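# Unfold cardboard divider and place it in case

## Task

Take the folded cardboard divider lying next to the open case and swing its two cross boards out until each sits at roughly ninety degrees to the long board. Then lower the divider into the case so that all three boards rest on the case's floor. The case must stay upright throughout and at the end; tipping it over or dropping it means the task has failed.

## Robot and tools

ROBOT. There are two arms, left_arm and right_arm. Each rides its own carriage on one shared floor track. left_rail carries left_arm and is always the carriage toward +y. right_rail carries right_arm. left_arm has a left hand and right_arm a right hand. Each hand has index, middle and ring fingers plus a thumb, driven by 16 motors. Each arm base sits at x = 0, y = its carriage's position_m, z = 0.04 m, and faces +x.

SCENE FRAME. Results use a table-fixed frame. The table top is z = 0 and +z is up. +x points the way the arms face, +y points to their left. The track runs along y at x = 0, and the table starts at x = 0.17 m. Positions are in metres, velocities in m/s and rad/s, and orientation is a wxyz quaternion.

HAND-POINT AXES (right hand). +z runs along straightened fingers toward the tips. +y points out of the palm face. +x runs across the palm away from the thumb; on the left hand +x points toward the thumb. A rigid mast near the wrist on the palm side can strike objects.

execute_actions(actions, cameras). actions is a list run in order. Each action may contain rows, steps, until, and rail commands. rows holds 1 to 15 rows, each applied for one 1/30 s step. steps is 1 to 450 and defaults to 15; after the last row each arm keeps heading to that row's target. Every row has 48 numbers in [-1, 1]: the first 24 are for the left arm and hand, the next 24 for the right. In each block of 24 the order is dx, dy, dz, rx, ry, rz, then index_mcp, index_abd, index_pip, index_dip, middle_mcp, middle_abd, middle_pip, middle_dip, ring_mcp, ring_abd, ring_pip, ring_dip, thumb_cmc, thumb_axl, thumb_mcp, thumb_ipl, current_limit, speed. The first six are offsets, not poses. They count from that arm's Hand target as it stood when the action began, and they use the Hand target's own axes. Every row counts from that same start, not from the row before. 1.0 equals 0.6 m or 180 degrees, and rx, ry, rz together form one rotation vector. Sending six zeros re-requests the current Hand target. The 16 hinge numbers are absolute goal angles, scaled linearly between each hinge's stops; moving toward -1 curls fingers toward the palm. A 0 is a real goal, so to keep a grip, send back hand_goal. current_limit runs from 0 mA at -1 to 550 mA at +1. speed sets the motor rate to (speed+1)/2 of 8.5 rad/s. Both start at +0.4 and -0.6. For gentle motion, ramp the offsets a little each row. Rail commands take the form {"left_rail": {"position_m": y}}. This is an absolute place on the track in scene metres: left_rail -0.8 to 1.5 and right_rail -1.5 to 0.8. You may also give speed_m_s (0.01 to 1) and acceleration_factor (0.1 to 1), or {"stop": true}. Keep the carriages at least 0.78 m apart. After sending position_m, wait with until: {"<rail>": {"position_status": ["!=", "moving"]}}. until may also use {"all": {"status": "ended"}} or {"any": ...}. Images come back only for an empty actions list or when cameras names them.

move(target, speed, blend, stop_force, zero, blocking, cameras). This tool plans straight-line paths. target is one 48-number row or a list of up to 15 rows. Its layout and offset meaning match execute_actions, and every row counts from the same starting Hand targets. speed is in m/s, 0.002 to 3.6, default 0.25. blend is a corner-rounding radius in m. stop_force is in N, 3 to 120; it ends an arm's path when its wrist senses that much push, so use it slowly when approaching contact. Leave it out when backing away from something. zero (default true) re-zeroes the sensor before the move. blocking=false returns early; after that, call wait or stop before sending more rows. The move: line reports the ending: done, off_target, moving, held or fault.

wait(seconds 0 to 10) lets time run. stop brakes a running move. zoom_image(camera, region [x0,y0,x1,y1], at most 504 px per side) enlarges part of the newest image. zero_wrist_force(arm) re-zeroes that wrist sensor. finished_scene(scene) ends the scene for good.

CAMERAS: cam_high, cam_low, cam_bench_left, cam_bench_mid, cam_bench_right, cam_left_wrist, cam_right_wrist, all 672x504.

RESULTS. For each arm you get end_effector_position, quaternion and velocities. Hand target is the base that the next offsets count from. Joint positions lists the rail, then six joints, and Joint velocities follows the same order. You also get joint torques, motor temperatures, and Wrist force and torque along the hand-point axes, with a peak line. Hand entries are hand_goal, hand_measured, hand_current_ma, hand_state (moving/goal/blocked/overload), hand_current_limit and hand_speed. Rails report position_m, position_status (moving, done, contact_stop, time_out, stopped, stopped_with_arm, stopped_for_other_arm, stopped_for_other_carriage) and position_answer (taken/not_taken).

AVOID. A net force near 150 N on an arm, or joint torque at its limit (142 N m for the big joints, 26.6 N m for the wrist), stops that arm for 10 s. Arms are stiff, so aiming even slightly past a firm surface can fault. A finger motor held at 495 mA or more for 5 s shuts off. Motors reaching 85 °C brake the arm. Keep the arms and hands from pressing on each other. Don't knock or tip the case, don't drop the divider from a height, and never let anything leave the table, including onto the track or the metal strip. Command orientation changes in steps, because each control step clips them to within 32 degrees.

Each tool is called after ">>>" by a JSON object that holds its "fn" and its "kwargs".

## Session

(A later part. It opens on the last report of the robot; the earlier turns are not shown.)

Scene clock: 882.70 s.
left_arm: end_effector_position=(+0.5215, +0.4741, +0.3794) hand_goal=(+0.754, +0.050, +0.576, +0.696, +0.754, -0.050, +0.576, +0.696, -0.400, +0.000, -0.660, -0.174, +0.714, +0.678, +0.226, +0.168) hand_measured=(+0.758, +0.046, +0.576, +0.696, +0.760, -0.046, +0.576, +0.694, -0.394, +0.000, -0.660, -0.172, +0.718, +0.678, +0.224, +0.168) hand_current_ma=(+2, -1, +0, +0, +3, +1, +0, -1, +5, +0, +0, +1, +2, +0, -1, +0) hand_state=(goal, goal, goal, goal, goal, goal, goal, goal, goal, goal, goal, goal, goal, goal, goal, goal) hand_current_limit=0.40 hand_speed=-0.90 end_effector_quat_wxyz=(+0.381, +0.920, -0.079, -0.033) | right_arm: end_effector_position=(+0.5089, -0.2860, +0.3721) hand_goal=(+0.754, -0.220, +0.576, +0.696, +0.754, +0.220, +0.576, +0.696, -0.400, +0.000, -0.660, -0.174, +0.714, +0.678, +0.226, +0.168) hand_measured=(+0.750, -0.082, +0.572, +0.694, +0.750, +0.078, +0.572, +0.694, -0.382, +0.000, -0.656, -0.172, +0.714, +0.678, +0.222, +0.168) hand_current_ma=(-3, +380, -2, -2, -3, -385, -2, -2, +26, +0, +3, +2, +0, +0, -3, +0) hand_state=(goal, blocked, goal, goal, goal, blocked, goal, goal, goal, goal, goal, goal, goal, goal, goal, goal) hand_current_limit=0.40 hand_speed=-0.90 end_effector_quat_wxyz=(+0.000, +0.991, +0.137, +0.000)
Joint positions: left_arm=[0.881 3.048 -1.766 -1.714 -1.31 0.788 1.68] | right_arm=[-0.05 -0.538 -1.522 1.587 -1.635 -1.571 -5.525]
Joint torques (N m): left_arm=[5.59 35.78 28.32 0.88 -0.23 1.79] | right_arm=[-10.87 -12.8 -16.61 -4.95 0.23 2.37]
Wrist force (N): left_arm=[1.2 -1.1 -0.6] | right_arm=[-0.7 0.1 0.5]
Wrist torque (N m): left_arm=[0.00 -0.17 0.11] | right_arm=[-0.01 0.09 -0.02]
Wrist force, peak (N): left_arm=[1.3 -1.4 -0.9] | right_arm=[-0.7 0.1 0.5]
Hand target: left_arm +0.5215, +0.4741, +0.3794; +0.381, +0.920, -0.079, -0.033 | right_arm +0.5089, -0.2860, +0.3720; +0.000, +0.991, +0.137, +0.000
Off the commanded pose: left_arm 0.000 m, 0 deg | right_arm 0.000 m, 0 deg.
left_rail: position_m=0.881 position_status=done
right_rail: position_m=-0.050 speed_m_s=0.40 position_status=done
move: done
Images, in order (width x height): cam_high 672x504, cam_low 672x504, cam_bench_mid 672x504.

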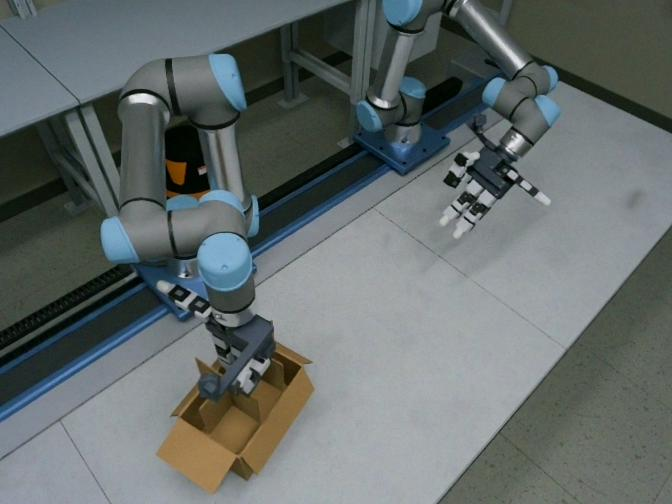

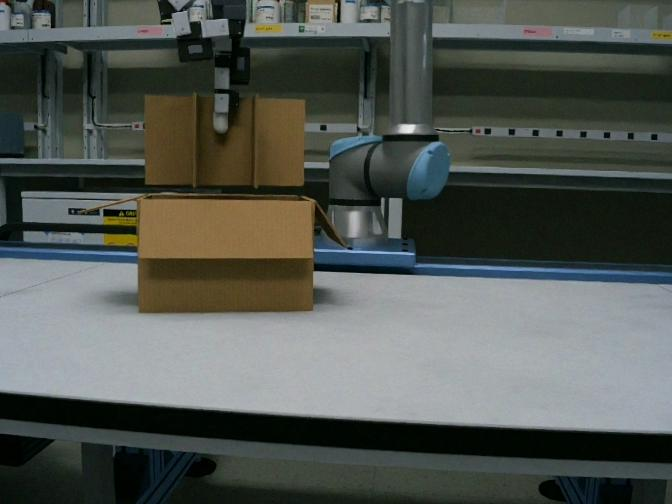

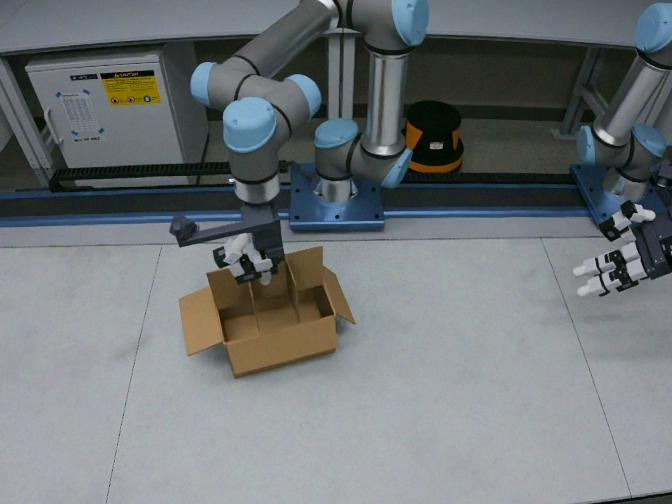

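>>> {"fn": "move", "kwargs": {"target": [0,0,0,0,0,0,0.754,0.05,0.576,0.696,0.754,-0.05,0.576,0.696,-0.4,0,-0.66,-0.174,0.714,0.678,0.226,0.168,0.4,-0.9,0,0,0.0367,0,0,0,0.754,-0.22,0.576,0.696,0.754,0.22,0.576,0.696,-0.4,0,-0.66,-0.174,0.714,0.678,0.226,0.168,0.4,-0.9], "speed": 0.02, "stop_force": 4, "cameras": ["cam_bench_mid","cam_low","cam_high"]}}

>>> {"fn": "zoom_image", "kwargs": {"camera": "cam_bench_mid", "region": [200, 240, 350, 370]}}

>>> {"fn": "zoom_image", "kwargs": {"camera": "cam_high", "region": [170, 320, 310, 460]}}

>>> {"fn": "zoom_image", "kwargs": {"camera": "cam_low", "region": [120, 80, 340, 230]}}

Scene clock: 894.90 s.
left_arm: end_effector_position=(+0.5215, +0.4741, +0.3794) hand_goal=(+0.754, +0.050, +0.576, +0.696, +0.754, -0.050, +0.576, +0.696, -0.400, +0.000, -0.660, -0.174, +0.714, +0.678, +0.226, +0.168) hand_measured=(+0.758, +0.046, +0.576, +0.696, +0.760, -0.046, +0.576, +0.694, -0.394, +0.000, -0.660, -0.172, +0.718, +0.678, +0.224, +0.168) hand_current_ma=(+2, -1, +0, +0, +3, +1, +0, -1, +5, +0, +0, +1, +2, +0, -1, +0) hand_state=(goal, goal, goal, goal, goal, goal, goal, goal, goal, goal, goal, goal, goal, goal, goal, goal) hand_current_limit=0.40 hand_speed=-0.90 end_effector_quat_wxyz=(+0.381, +0.920, -0.079, -0.033) | right_arm: end_effector_position=(+0.5088, -0.2860, +0.3500) hand_goal=(+0.754, -0.220, +0.576, +0.696, +0.754, +0.220, +0.576, +0.696, -0.400, +0.000, -0.660, -0.174, +0.714, +0.678, +0.226, +0.168) hand_measured=(+0.758, -0.082, +0.578, +0.696, +0.758, +0.078, +0.576, +0.694, -0.382, +0.000, -0.656, -0.172, +0.714, +0.678, +0.222, +0.168) hand_current_ma=(+3, +380, +1, +0, +3, -385, +0, -1, +26, +0, +3, +2, +0, +0, -3, +0) hand_state=(goal, blocked, goal, goal, goal, blocked, goal, goal, goal, goal, goal, goal, goal, goal, goal, goal) hand_current_limit=0.40 hand_speed=-0.90 end_effector_quat_wxyz=(+0.000, +0.991, +0.137, +0.000)
Joint positions: left_arm=[0.881 3.048 -1.766 -1.714 -1.31 0.788 1.68] | right_arm=[-0.05 -0.538 -1.517 1.638 -1.691 -1.571 -5.525]
Joint torques (N m): left_arm=[5.55 35.75 28.2 0.87 -0.14 1.69] | right_arm=[-9.88 -10.34 -14.9 -4.9 0.55 1.39]
Wrist force (N): left_arm=[0.7 -1.0 -0.6] | right_arm=[-1.7 -1.1 -2.3]
Wrist torque (N m): left_arm=[0.01 -0.11 0.07] | right_arm=[0.20 -0.02 -0.17]
Wrist force, peak (N): left_arm=[1.6 -1.1 -0.8] | right_arm=[-1.5 -1.3 -2.5]
Hand target: left_arm +0.5215, +0.4741, +0.3794; +0.381, +0.920, -0.079, -0.033 | right_arm +0.5088, -0.2860, +0.3500; +0.000, +0.991, +0.137, +0.000
Off the commanded pose: left_arm 0.000 m, 0 deg | right_arm 0.000 m, 0 deg.
left_rail: position_m=0.881 position_status=done
right_rail: position_m=-0.050 speed_m_s=0.40 position_status=done
move: done
Images, in order (width x height): cam_high 672x504, cam_low 672x504, cam_bench_mid 672x504.

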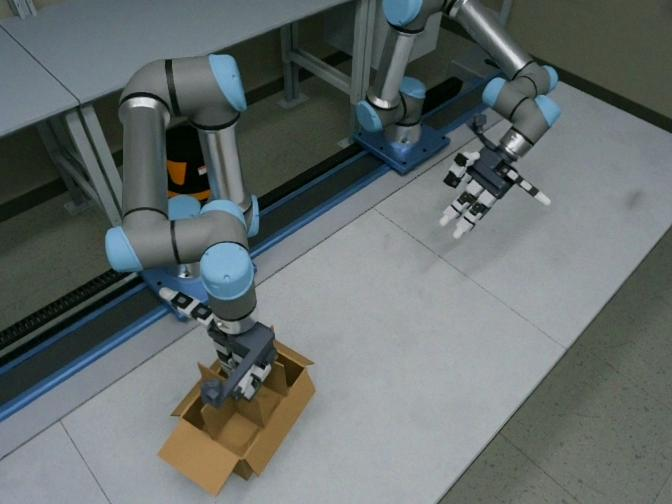

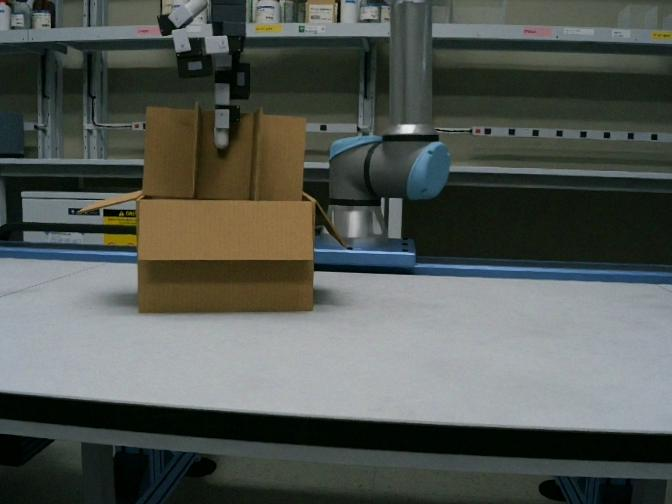

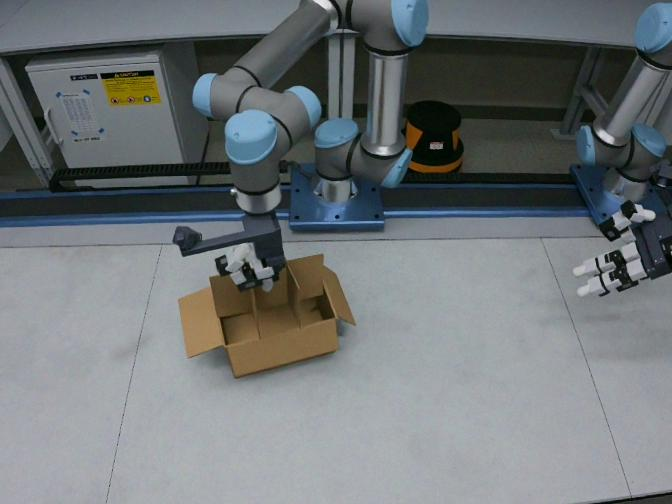

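Scaled by 3.360 from the camera's 672x504 image, which has a finer 960x720 frame.

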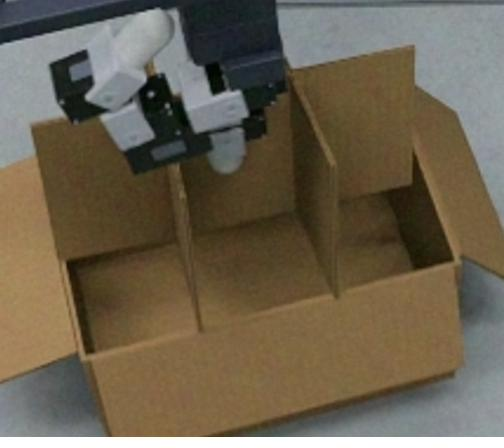

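Scaled by 3.600 from the camera's 672x504 image, which has a finer 960x720 frame.

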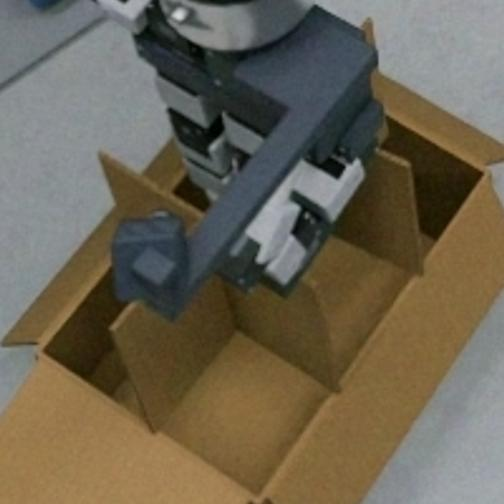

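Scaled by 2.291 from the camera's 672x504 image, which has a finer 960x720 frame.

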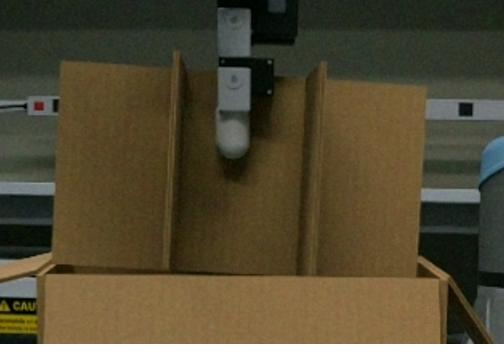

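>>> {"fn": "move", "kwargs": {"target": [0,0,0,0,0,0,0.754,0.05,0.576,0.696,0.754,-0.05,0.576,0.696,-0.4,0,-0.66,-0.174,0.714,0.678,0.226,0.168,0.4,-0.9,0,0,-0.0367,0,0,0,0.754,-0.22,0.576,0.696,0.754,0.22,0.576,0.696,-0.4,0,-0.66,-0.174,0.714,0.678,0.226,0.168,0.4,-0.9], "speed": 0.03, "cameras": ["cam_bench_mid","cam_low","cam_high"]}}

>>> {"fn": "zoom_image", "kwargs": {"camera": "cam_bench_mid", "region": [200, 240, 350, 370]}}

>>> {"fn": "zoom_image", "kwargs": {"camera": "cam_high", "region": [170, 320, 310, 460]}}

>>> {"fn": "zoom_image", "kwargs": {"camera": "cam_low", "region": [120, 80, 340, 230]}}

Scene clock: 912.50 s.
left_arm: end_effector_position=(+0.5215, +0.4741, +0.3794) hand_goal=(+0.754, +0.050, +0.576, +0.696, +0.754, -0.050, +0.576, +0.696, -0.400, +0.000, -0.660, -0.174, +0.714, +0.678, +0.226, +0.168) hand_measured=(+0.758, +0.046, +0.576, +0.696, +0.760, -0.046, +0.576, +0.694, -0.394, +0.000, -0.660, -0.172, +0.718, +0.678, +0.224, +0.168) hand_current_ma=(+2, -1, +0, +0, +3, +1, +0, -1, +5, +0, +0, +1, +2, +0, -1, +0) hand_state=(goal, goal, goal, goal, goal, goal, goal, goal, goal, goal, goal, goal, goal, goal, goal, goal) hand_current_limit=0.40 hand_speed=-0.90 end_effector_quat_wxyz=(+0.381, +0.920, -0.079, -0.033) | right_arm: end_effector_position=(+0.5089, -0.2860, +0.3719) hand_goal=(+0.754, -0.220, +0.576, +0.696, +0.754, +0.220, +0.576, +0.696, -0.400, +0.000, -0.660, -0.174, +0.714, +0.678, +0.226, +0.168) hand_measured=(+0.756, -0.084, +0.578, +0.696, +0.756, +0.078, +0.576, +0.694, -0.382, +0.000, -0.656, -0.172, +0.714, +0.678, +0.222, +0.168) hand_current_ma=(+1, +377, +1, +0, +1, -385, +0, -1, +26, +0, +3, +2, +0, +0, -3, +0) hand_state=(goal, blocked, goal, goal, goal, blocked, goal, goal, goal, goal, goal, goal, goal, goal, goal, goal) hand_current_limit=0.40 hand_speed=-0.90 end_effector_quat_wxyz=(+0.000, +0.991, +0.137, +0.000)
Joint positions: left_arm=[0.881 3.048 -1.766 -1.714 -1.31 0.788 1.68] | right_arm=[-0.05 -0.538 -1.522 1.587 -1.635 -1.571 -5.525]
Joint torques (N m): left_arm=[5.46 35.89 27.75 0.91 -0.08 1.71] | right_arm=[-0.05 -41.19 -27.91 -0.22 -0.35 -0.89]
Wrist force (N): left_arm=[0.8 -1.1 -0.5] | right_arm=[-0.3 -0.1 0.6]
Wrist torque (N m): left_arm=[-0.01 -0.12 0.08] | right_arm=[-0.03 0.04 0.01]
Wrist force, peak (N): left_arm=[1.3 -1.3 -0.4] | right_arm=[-1.8 -1.2 -2.5]
Hand target: left_arm +0.5215, +0.4741, +0.3794; +0.381, +0.920, -0.079, -0.033 | right_arm +0.5089, -0.2860, +0.3720; +0.000, +0.991, +0.137, +0.000
Off the commanded pose: left_arm 0.000 m, 0 deg | right_arm 0.000 m, 0 deg.
left_rail: position_m=0.881 position_status=done
right_rail: position_m=-0.050 speed_m_s=0.40 position_status=done
move: done
Images, in order (width x height): cam_high 672x504, cam_low 672x504, cam_bench_mid 672x504.

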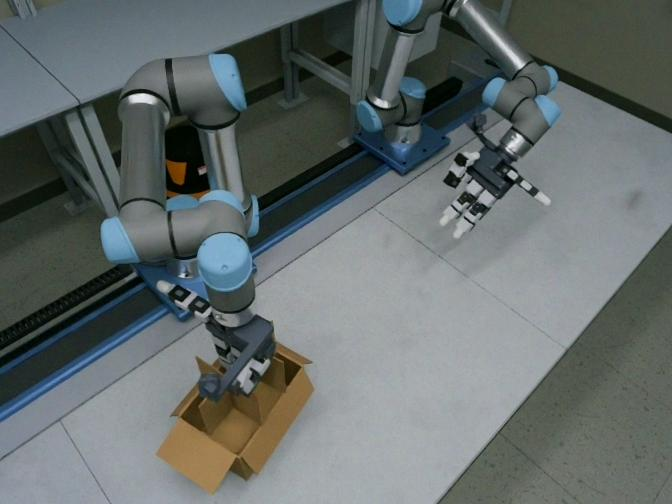

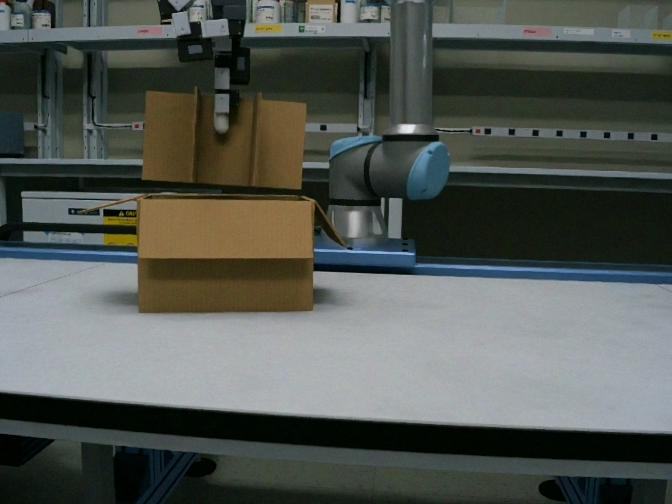

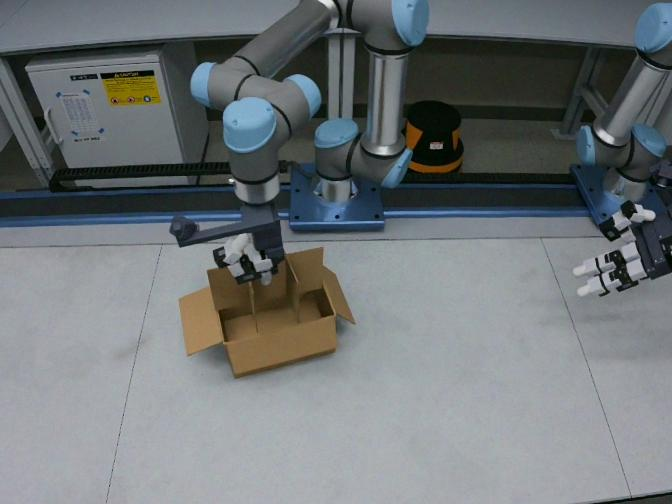

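Scaled by 3.360 from the camera's 672x504 image, which has a finer 960x720 frame.

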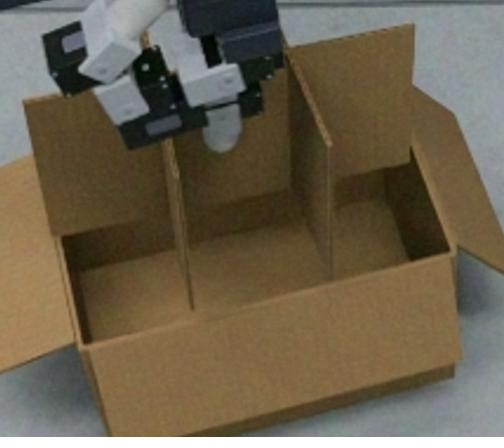

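Scaled by 3.600 from the camera's 672x504 image, which has a finer 960x720 frame.

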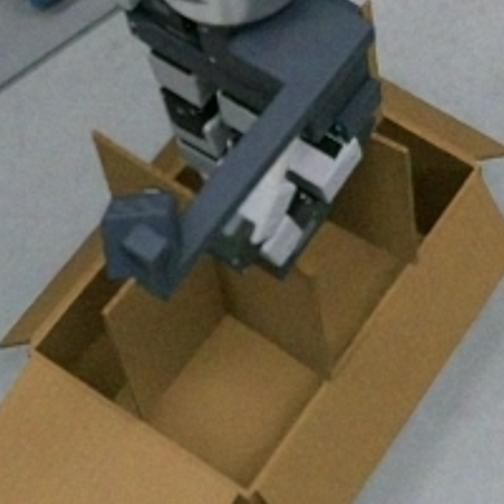

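Scaled by 2.291 from the camera's 672x504 image, which has a finer 960x720 frame.

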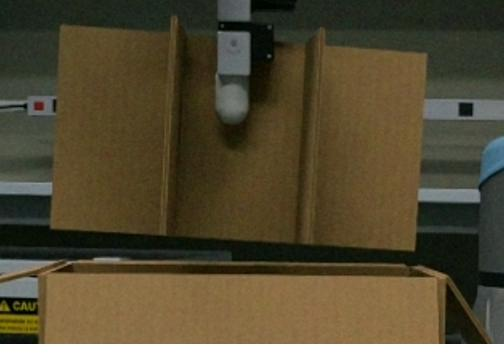

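>>> {"fn": "move", "kwargs": {"target": [0,0,0,0,0,0,0.754,0.05,0.576,0.696,0.754,-0.05,0.576,0.696,-0.4,0,-0.66,-0.174,0.714,0.678,0.226,0.168,0.4,-0.9,0,0,0,0.0139,0,0,0.754,-0.22,0.576,0.696,0.754,0.22,0.576,0.696,-0.4,0,-0.66,-0.174,0.714,0.678,0.226,0.168,0.4,-0.9], "speed": 0.04, "cameras": ["cam_low", "cam_high", "cam_bench_mid"]}}

>>> {"fn": "zoom_image", "kwargs": {"camera": "cam_low", "region": [120, 80, 340, 230]}}

Scene clock: 944.47 s.
left_arm: end_effector_position=(+0.5215, +0.4741, +0.3794) hand_goal=(+0.754, +0.050, +0.576, +0.696, +0.754, -0.050, +0.576, +0.696, -0.400, +0.000, -0.660, -0.174, +0.714, +0.678, +0.226, +0.168) hand_measured=(+0.758, +0.046, +0.576, +0.696, +0.760, -0.046, +0.576, +0.694, -0.394, +0.000, -0.660, -0.172, +0.718, +0.678, +0.224, +0.168) hand_current_ma=(+2, -1, +0, +0, +3, +1, +0, -1, +5, +0, +0, +1, +2, +0, -1, +0) hand_state=(goal, goal, goal, goal, goal, goal, goal, goal, goal, goal, goal, goal, goal, goal, goal, goal) hand_current_limit=0.40 hand_speed=-0.90 end_effector_quat_wxyz=(+0.381, +0.920, -0.079, -0.033) | right_arm: end_effector_position=(+0.5089, -0.2860, +0.3720) hand_goal=(+0.754, -0.220, +0.576, +0.696, +0.754, +0.220, +0.576, +0.696, -0.400, +0.000, -0.660, -0.174, +0.714, +0.678, +0.226, +0.168) hand_measured=(+0.754, -0.084, +0.578, +0.696, +0.754, +0.078, +0.576, +0.694, -0.382, +0.000, -0.656, -0.172, +0.714, +0.678, +0.222, +0.168) hand_current_ma=(+0, +377, +1, +0, +0, -385, +0, -1, +26, +0, +3, +2, +0, +0, -3, +0) hand_state=(goal, blocked, goal, goal, goal, blocked, goal, goal, goal, goal, goal, goal, goal, goal, goal, goal) hand_current_limit=0.40 hand_speed=-0.90 end_effector_quat_wxyz=(-0.022, +0.990, +0.137, -0.003)
Joint positions: left_arm=[0.881 3.048 -1.766 -1.714 -1.31 0.788 1.68] | right_arm=[-0.05 -0.552 -1.51 1.557 -1.586 -1.542 -5.539]
Joint torques (N m): left_arm=[6.2 36.36 28.05 0.7 -0.29 1.65] | right_arm=[-9.72 -12.47 -27.23 0.02 0.94 -1.88]
Wrist force (N): left_arm=[1.0 -1.1 -0.5] | right_arm=[-0.3 0.1 0.4]
Wrist torque (N m): left_arm=[-0.02 -0.14 0.10] | right_arm=[0.01 0.05 0.14]
Wrist force, peak (N): left_arm=[1.2 -1.5 -0.7] | right_arm=[-0.6 -0.2 0.6]
Hand target: left_arm +0.5215, +0.4741, +0.3794; +0.381, +0.920, -0.079, -0.033 | right_arm +0.5089, -0.2860, +0.3720; -0.022, +0.990, +0.137, -0.003
Off the commanded pose: left_arm 0.000 m, 0 deg | right_arm 0.000 m, 0 deg.
left_rail: position_m=0.881 position_status=done
right_rail: position_m=-0.050 speed_m_s=0.40 position_status=done
move: done
Images, in order (width x height): cam_high 672x504, cam_low 672x504, cam_bench_mid 672x504.

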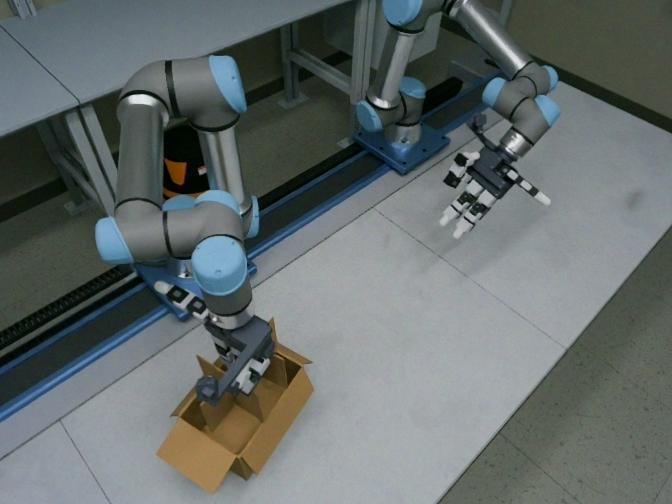

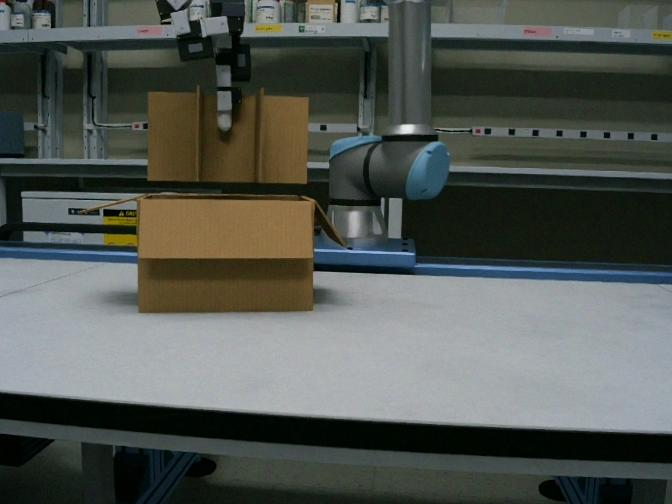

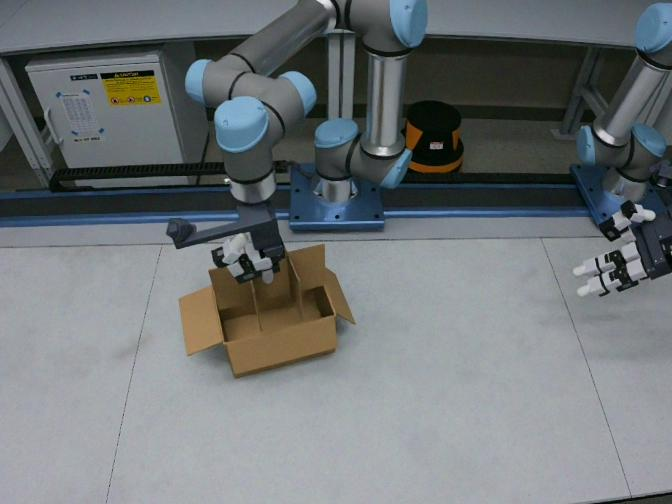

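Scaled by 2.291 from the camera's 672x504 image, which has a finer 960x720 frame.

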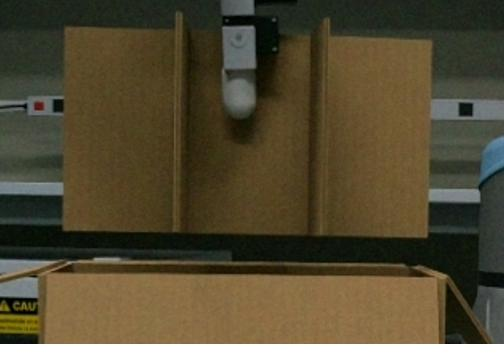

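>>> {"fn": "zoom_image", "kwargs": {"camera": "cam_low", "region": [120, 160, 220, 220]}}

>>> {"fn": "zoom_image", "kwargs": {"camera": "cam_low", "region": [240, 160, 340, 220]}}

>>> {"fn": "zoom_image", "kwargs": {"camera": "cam_bench_mid", "region": [170, 230, 370, 390]}}

>>> {"fn": "zoom_image", "kwargs": {"camera": "cam_high", "region": [150, 320, 320, 500]}}

Scaled by 5.040 from the camera's 672x504 image, which has a finer 960x720 frame.

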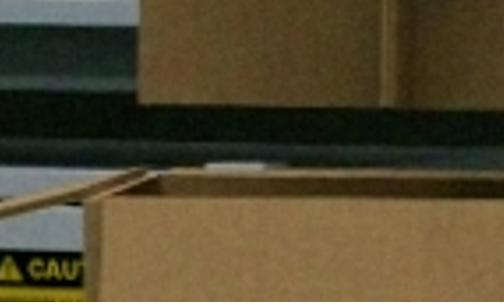

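Scaled by 5.040 from the camera's 672x504 image, which has a finer 960x720 frame.

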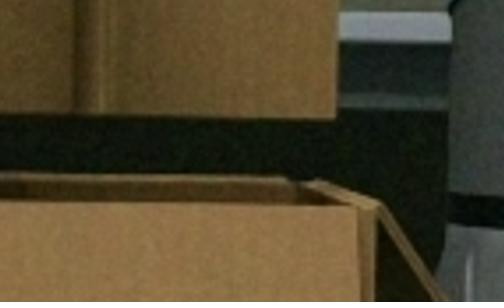

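Scaled by 2.520 from the camera's 672x504 image, which has a finer 960x720 frame.

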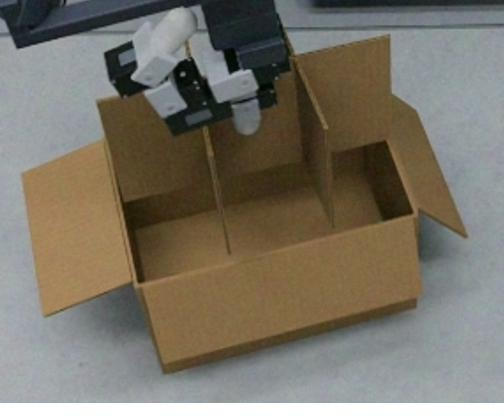

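Scaled by 2.800 from the camera's 672x504 image, which has a finer 960x720 frame.

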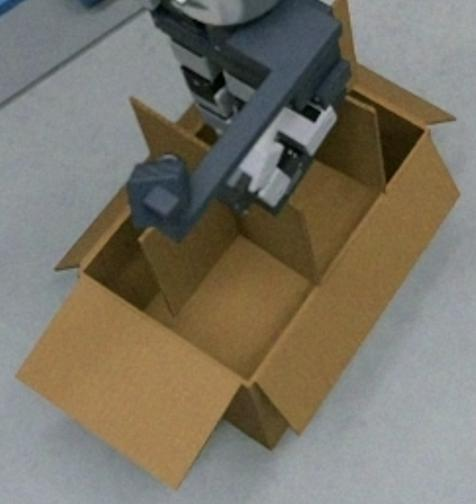

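>>> {"fn": "zoom_image", "kwargs": {"camera": "cam_high", "region": [170, 340, 250, 420]}}

>>> {"fn": "zoom_image", "kwargs": {"camera": "cam_high", "region": [220, 360, 320, 470]}}

>>> {"fn": "zoom_image", "kwargs": {"camera": "cam_bench_mid", "region": [200, 240, 350, 360]}}

Scaled by 6.300 from the camera's 672x504 image, which has a finer 960x720 frame.

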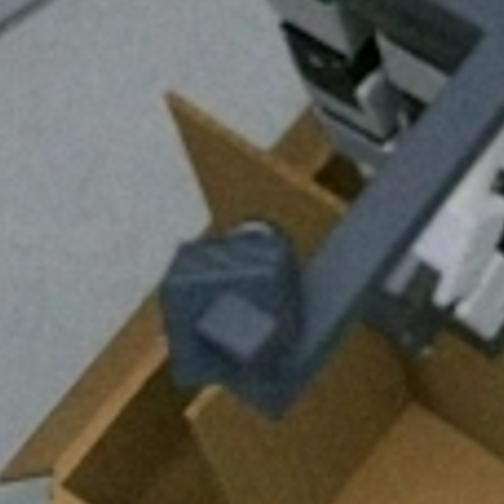

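Scaled by 4.582 from the camera's 672x504 image, which has a finer 960x720 frame.

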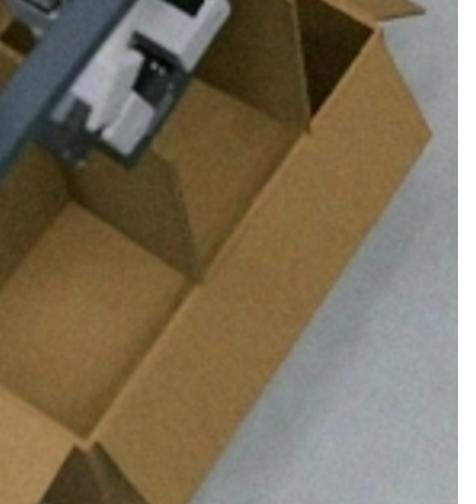

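Scaled by 3.360 from the camera's 672x504 image, which has a finer 960x720 frame.

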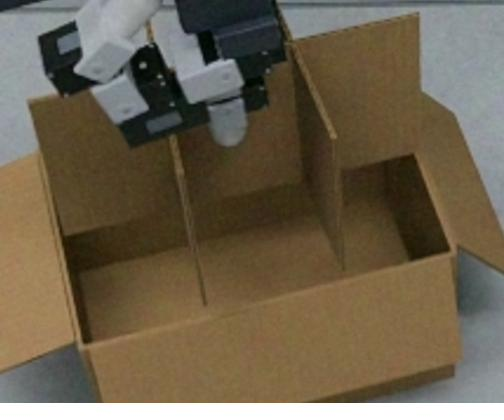

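>>> {"fn": "move", "kwargs": {"target": [[0,0,0,0,0,0,0.754,0.05,0.576,0.696,0.754,-0.05,0.576,0.696,-0.4,0,-0.66,-0.174,0.714,0.678,0.226,0.168,0.4,-0.9,-0.0167,0.0042,0,0,0,0,0.754,-0.22,0.576,0.696,0.754,0.22,0.576,0.696,-0.4,0,-0.66,-0.174,0.714,0.678,0.226,0.168,0.4,-0.9],[0,0,0,0,0,0,0.754,0.05,0.576,0.696,0.754,-0.05,0.576,0.696,-0.4,0,-0.66,-0.174,0.714,0.678,0.226,0.168,0.4,-0.9,-0.0167,0.0042,0.025,0,0,0,0.754,-0.22,0.576,0.696,0.754,0.22,0.576,0.696,-0.4,0,-0.66,-0.174,0.714,0.678,0.226,0.168,0.4,-0.9]], "speed": 0.03, "stop_force": 5, "cameras": ["cam_low", "cam_high", "cam_bench_mid"]}}

>>> {"fn": "zoom_image", "kwargs": {"camera": "cam_low", "region": [130, 80, 330, 230]}}

>>> {"fn": "zoom_image", "kwargs": {"camera": "cam_high", "region": [200, 340, 320, 470]}}

>>> {"fn": "zoom_image", "kwargs": {"camera": "cam_bench_mid", "region": [200, 240, 350, 360]}}

Scene clock: 1028.60 s.
left_arm: end_effector_position=(+0.5215, +0.4741, +0.3794) hand_goal=(+0.754, +0.050, +0.576, +0.696, +0.754, -0.050, +0.576, +0.696, -0.400, +0.000, -0.660, -0.174, +0.714, +0.678, +0.226, +0.168) hand_measured=(+0.758, +0.046, +0.576, +0.696, +0.760, -0.046, +0.576, +0.694, -0.394, +0.000, -0.660, -0.172, +0.718, +0.678, +0.224, +0.168) hand_current_ma=(+2, -1, +0, +0, +3, +1, +0, -1, +5, +0, +0, +1, +2, +0, -1, +0) hand_state=(goal, goal, goal, goal, goal, goal, goal, goal, goal, goal, goal, goal, goal, goal, goal, goal) hand_current_limit=0.40 hand_speed=-0.90 end_effector_quat_wxyz=(+0.381, +0.920, -0.079, -0.033) | right_arm: end_effector_position=(+0.4997, -0.2905, +0.3569) hand_goal=(+0.754, -0.220, +0.576, +0.696, +0.754, +0.220, +0.576, +0.696, -0.400, +0.000, -0.660, -0.174, +0.714, +0.678, +0.226, +0.168) hand_measured=(+0.754, -0.084, +0.578, +0.696, +0.754, +0.078, +0.576, +0.694, -0.382, +0.000, -0.656, -0.172, +0.714, +0.678, +0.222, +0.168) hand_current_ma=(+0, +377, +1, +0, +0, -385, +0, -1, +26, +0, +3, +2, +0, +0, -3, +0) hand_state=(goal, blocked, goal, goal, goal, blocked, goal, goal, goal, goal, goal, goal, goal, goal, goal, goal) hand_current_limit=0.40 hand_speed=-0.90 end_effector_quat_wxyz=(-0.022, +0.990, +0.137, -0.003)
Joint positions: left_arm=[0.881 3.048 -1.766 -1.714 -1.31 0.788 1.68] | right_arm=[-0.05 -0.569 -1.525 1.611 -1.624 -1.542 -5.556]
Joint torques (N m): left_arm=[5.6 35.65 27.95 0.97 -0.09 1.39] | right_arm=[9.18 -12.11 -15.78 -4.59 -0.41 2.19]
Wrist force (N): left_arm=[0.9 -1.2 -0.5] | right_arm=[-0.4 0.0 0.5]
Wrist torque (N m): left_arm=[-0.02 -0.12 0.09] | right_arm=[-0.03 0.07 0.15]
Wrist force, peak (N): left_arm=[1.2 -1.3 -0.7] | right_arm=[-0.6 0.2 0.7]
Hand target: left_arm +0.5215, +0.4741, +0.3794; +0.381, +0.920, -0.079, -0.033 | right_arm +0.4997, -0.2905, +0.3569; -0.022, +0.990, +0.137, -0.003
Off the commanded pose: left_arm 0.000 m, 0 deg | right_arm 0.000 m, 0 deg.
left_rail: position_m=0.881 position_status=done
right_rail: position_m=-0.050 speed_m_s=0.40 position_status=done
move: done
Images, in order (width x height): cam_high 672x504, cam_low 672x504, cam_bench_mid 672x504.

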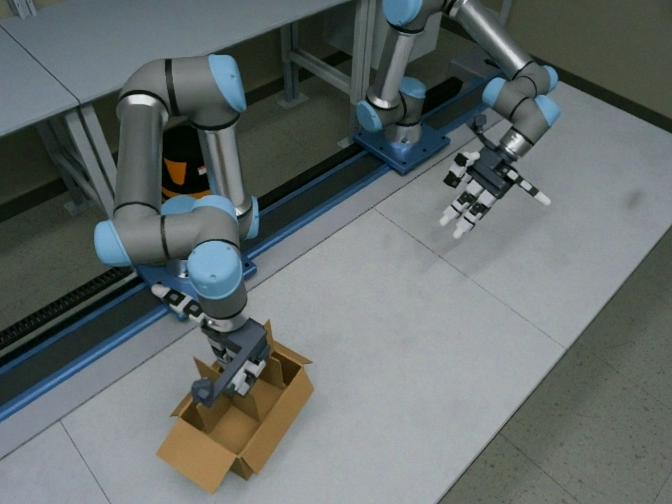

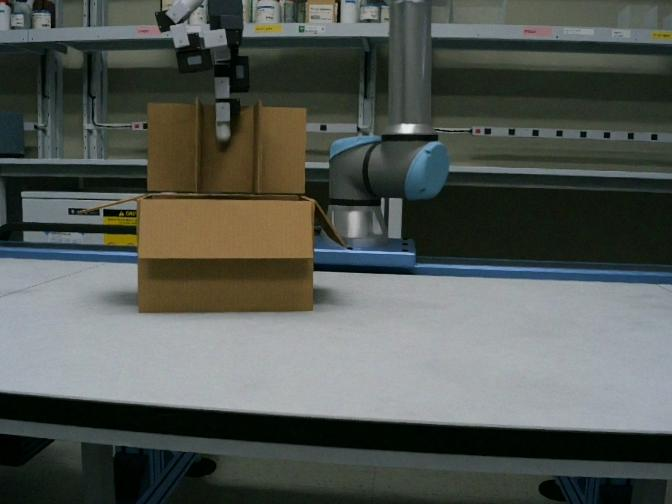

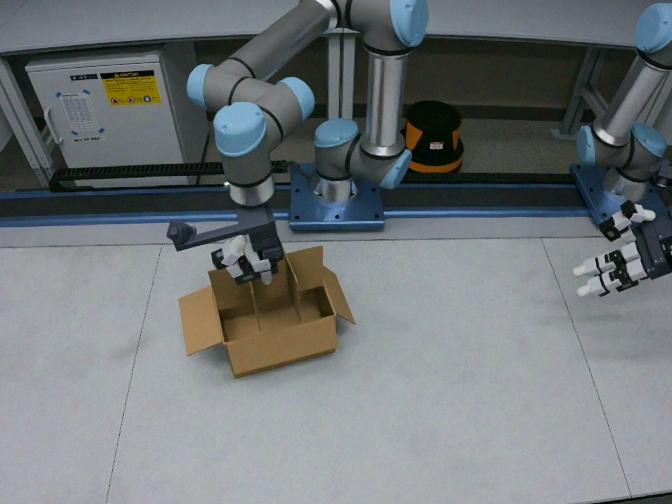

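Scaled by 2.520 from the camera's 672x504 image, which has a finer 960x720 frame.

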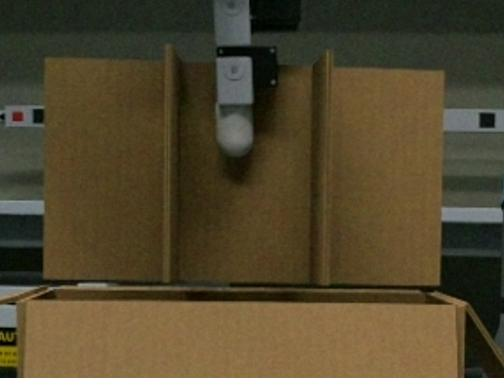

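Scaled by 3.877 from the camera's 672x504 image, which has a finer 960x720 frame.

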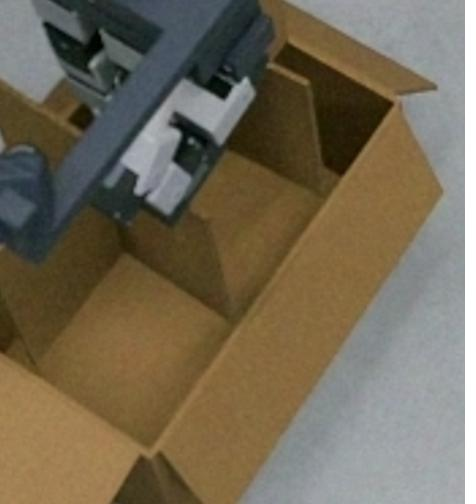

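Scaled by 3.360 from the camera's 672x504 image, which has a finer 960x720 frame.

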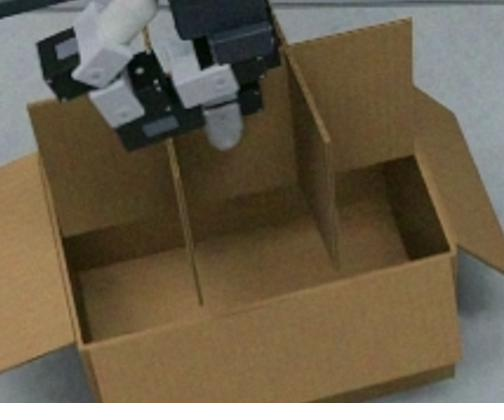

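>>> {"fn": "zoom_image", "kwargs": {"camera": "cam_low", "region": [130, 180, 180, 210]}}

>>> {"fn": "zoom_image", "kwargs": {"camera": "cam_low", "region": [280, 180, 330, 210]}}

>>> {"fn": "zoom_image", "kwargs": {"camera": "cam_high", "region": [240, 380, 310, 450]}}

>>> {"fn": "zoom_image", "kwargs": {"camera": "cam_bench_mid", "region": [210, 280, 290, 350]}}

>>> {"fn": "zoom_image", "kwargs": {"camera": "cam_bench_mid", "region": [280, 270, 350, 330]}}

Scaled by 10.080 from the camera's 672x504 image, which has a finer 960x720 frame.

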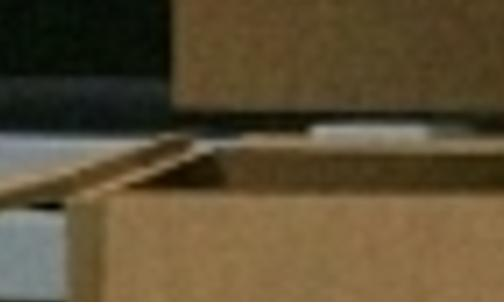

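Scaled by 10.080 from the camera's 672x504 image, which has a finer 960x720 frame.

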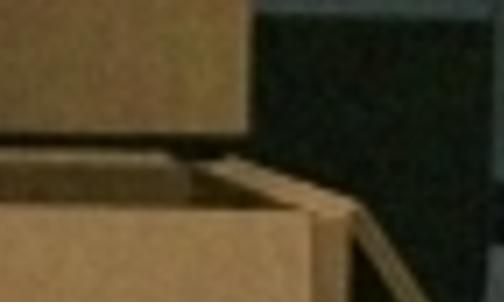

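Scaled by 7.200 from the camera's 672x504 image, which has a finer 960x720 frame.

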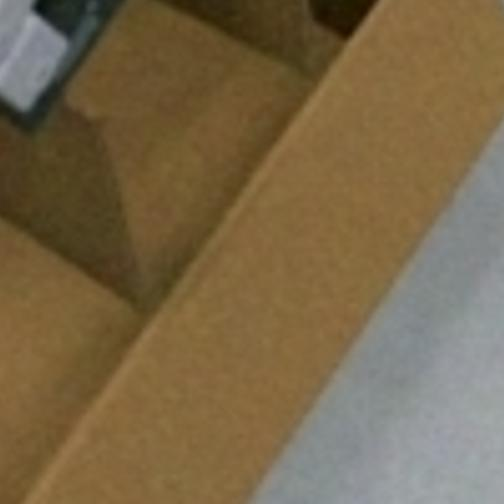

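Scaled by 6.300 from the camera's 672x504 image, which has a finer 960x720 frame.

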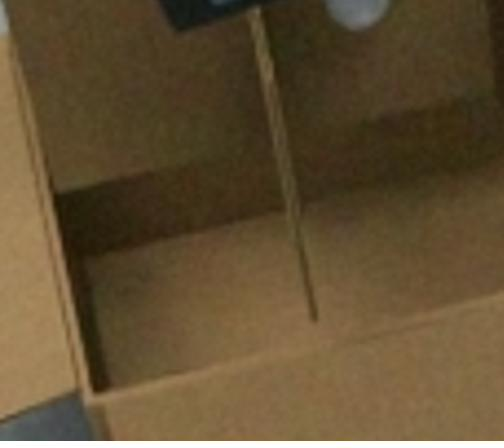

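Scaled by 7.200 from the camera's 672x504 image, which has a finer 960x720 frame.

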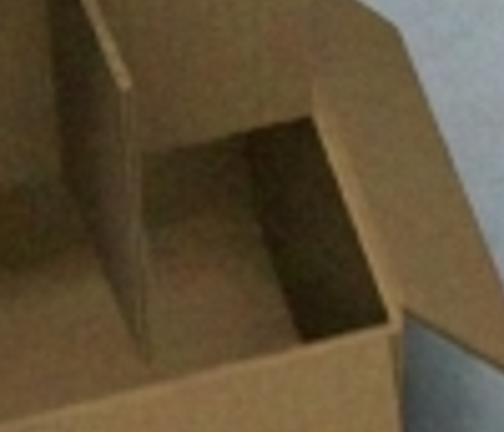

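>>> {"fn": "move", "kwargs": {"target": [[0,0,0,0,0,0,0.754,0.05,0.576,0.696,0.754,-0.05,0.576,0.696,-0.4,0,-0.66,-0.174,0.714,0.678,0.226,0.168,0.4,-0.9,0.0008,0,0,0,0,-0.0056,0.754,-0.22,0.576,0.696,0.754,0.22,0.576,0.696,-0.4,0,-0.66,-0.174,0.714,0.678,0.226,0.168,0.4,-0.9],[0,0,0,0,0,0,0.754,0.05,0.576,0.696,0.754,-0.05,0.576,0.696,-0.4,0,-0.66,-0.174,0.714,0.678,0.226,0.168,0.4,-0.9,0.0008,0,0.0233,0,0,-0.0056,0.754,-0.22,0.576,0.696,0.754,0.22,0.576,0.696,-0.4,0,-0.66,-0.174,0.714,0.678,0.226,0.168,0.4,-0.9]], "speed": 0.015, "stop_force": 3, "cameras": ["cam_low", "cam_high", "cam_bench_mid"]}}

>>> {"fn": "zoom_image", "kwargs": {"camera": "cam_low", "region": [130, 80, 330, 230]}}

>>> {"fn": "zoom_image", "kwargs": {"camera": "cam_high", "region": [200, 340, 320, 470]}}

>>> {"fn": "zoom_image", "kwargs": {"camera": "cam_bench_mid", "region": [200, 240, 350, 360]}}

Scene clock: 1063.70 s.
left_arm: end_effector_position=(+0.5215, +0.4741, +0.3794) hand_goal=(+0.754, +0.050, +0.576, +0.696, +0.754, -0.050, +0.576, +0.696, -0.400, +0.000, -0.660, -0.174, +0.714, +0.678, +0.226, +0.168) hand_measured=(+0.758, +0.046, +0.576, +0.696, +0.760, -0.046, +0.576, +0.694, -0.394, +0.000, -0.660, -0.172, +0.718, +0.678, +0.224, +0.168) hand_current_ma=(+2, -1, +0, +0, +3, +1, +0, -1, +5, +0, +0, +1, +2, +0, -1, +0) hand_state=(goal, goal, goal, goal, goal, goal, goal, goal, goal, goal, goal, goal, goal, goal, goal, goal) hand_current_limit=0.40 hand_speed=-0.90 end_effector_quat_wxyz=(+0.381, +0.920, -0.079, -0.033) | right_arm: end_effector_position=(+0.5000, -0.2898, +0.3429) hand_goal=(+0.754, -0.220, +0.576, +0.696, +0.754, +0.220, +0.576, +0.696, -0.400, +0.000, -0.660, -0.174, +0.714, +0.678, +0.226, +0.168) hand_measured=(+0.754, -0.084, +0.578, +0.696, +0.754, +0.078, +0.576, +0.694, -0.382, +0.000, -0.656, -0.172, +0.714, +0.678, +0.222, +0.168) hand_current_ma=(+0, +377, +1, +0, +0, -385, +0, -1, +26, +0, +3, +2, +0, +0, -3, +0) hand_state=(goal, blocked, goal, goal, goal, blocked, goal, goal, goal, goal, goal, goal, goal, goal, goal, goal) hand_current_limit=0.40 hand_speed=-0.90 end_effector_quat_wxyz=(-0.022, +0.989, +0.145, -0.003)
Joint positions: left_arm=[0.881 3.048 -1.766 -1.714 -1.31 0.788 1.68] | right_arm=[-0.05 -0.569 -1.525 1.647 -1.66 -1.542 -5.574]
Joint torques (N m): left_arm=[5.38 36.13 27.44 1.01 -0.31 1.45] | right_arm=[9.78 -11.3 -16.48 -4.65 -0.26 2.22]
Wrist force (N): left_arm=[1.0 -1.2 -0.5] | right_arm=[-1.4 -0.1 -0.5]
Wrist torque (N m): left_arm=[-0.03 -0.15 0.10] | right_arm=[0.04 0.05 0.03]
Wrist force, peak (N): left_arm=[1.2 -1.5 -0.4] | right_arm=[-1.6 -0.5 -0.6]
Hand target: left_arm +0.5215, +0.4741, +0.3794; +0.381, +0.920, -0.079, -0.033 | right_arm +0.5000, -0.2898, +0.3429; -0.022, +0.989, +0.145, -0.003
Off the commanded pose: left_arm 0.000 m, 0 deg | right_arm 0.000 m, 0 deg.
left_rail: position_m=0.881 position_status=done
right_rail: position_m=-0.050 speed_m_s=0.40 position_status=done
move: done
Images, in order (width x height): cam_high 672x504, cam_low 672x504, cam_bench_mid 672x504.

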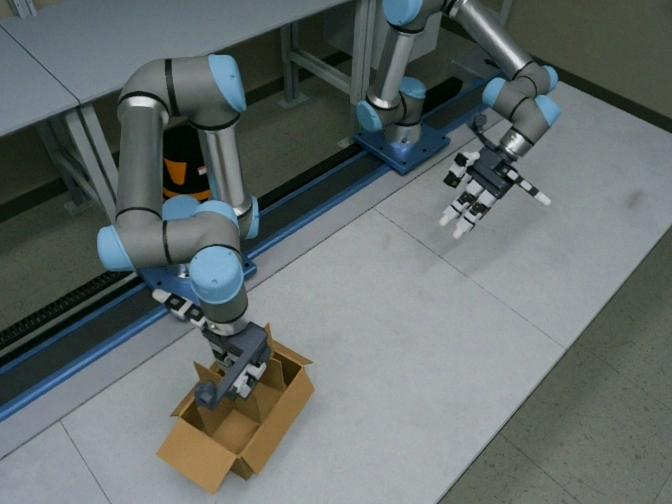

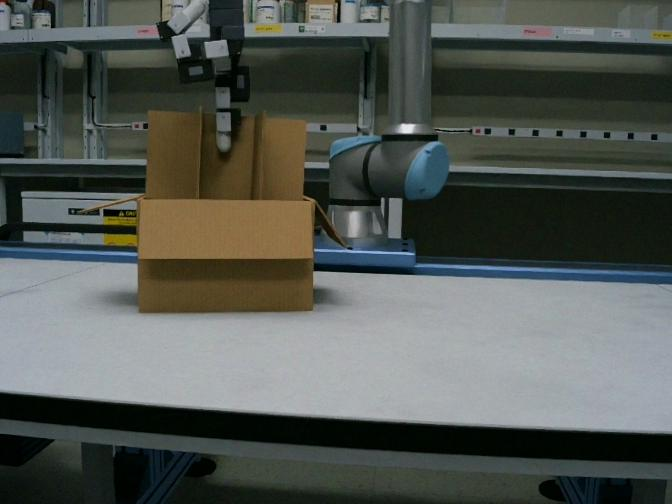

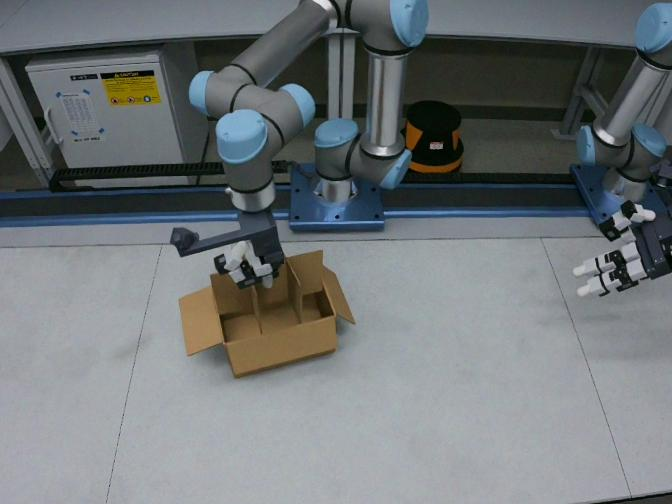

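Scaled by 2.520 from the camera's 672x504 image, which has a finer 960x720 frame.

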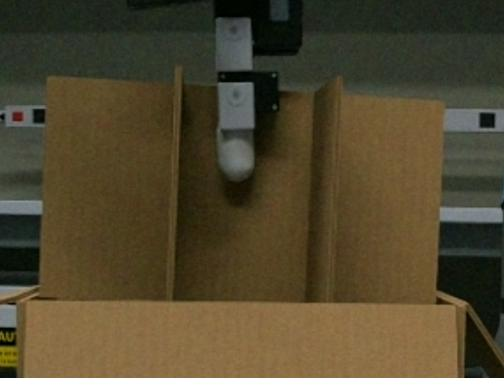

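Scaled by 3.877 from the camera's 672x504 image, which has a finer 960x720 frame.

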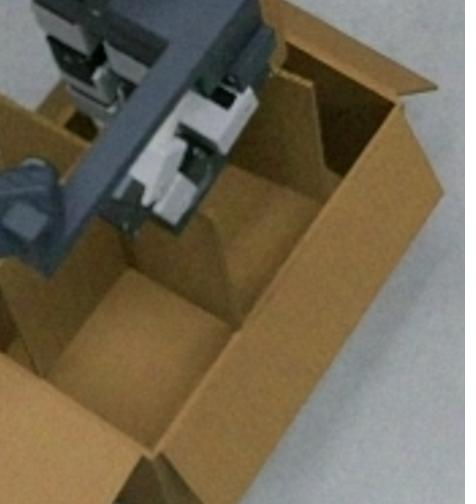

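Scaled by 3.360 from the camera's 672x504 image, which has a finer 960x720 frame.

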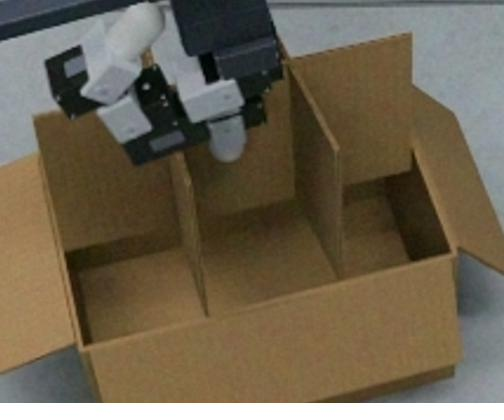

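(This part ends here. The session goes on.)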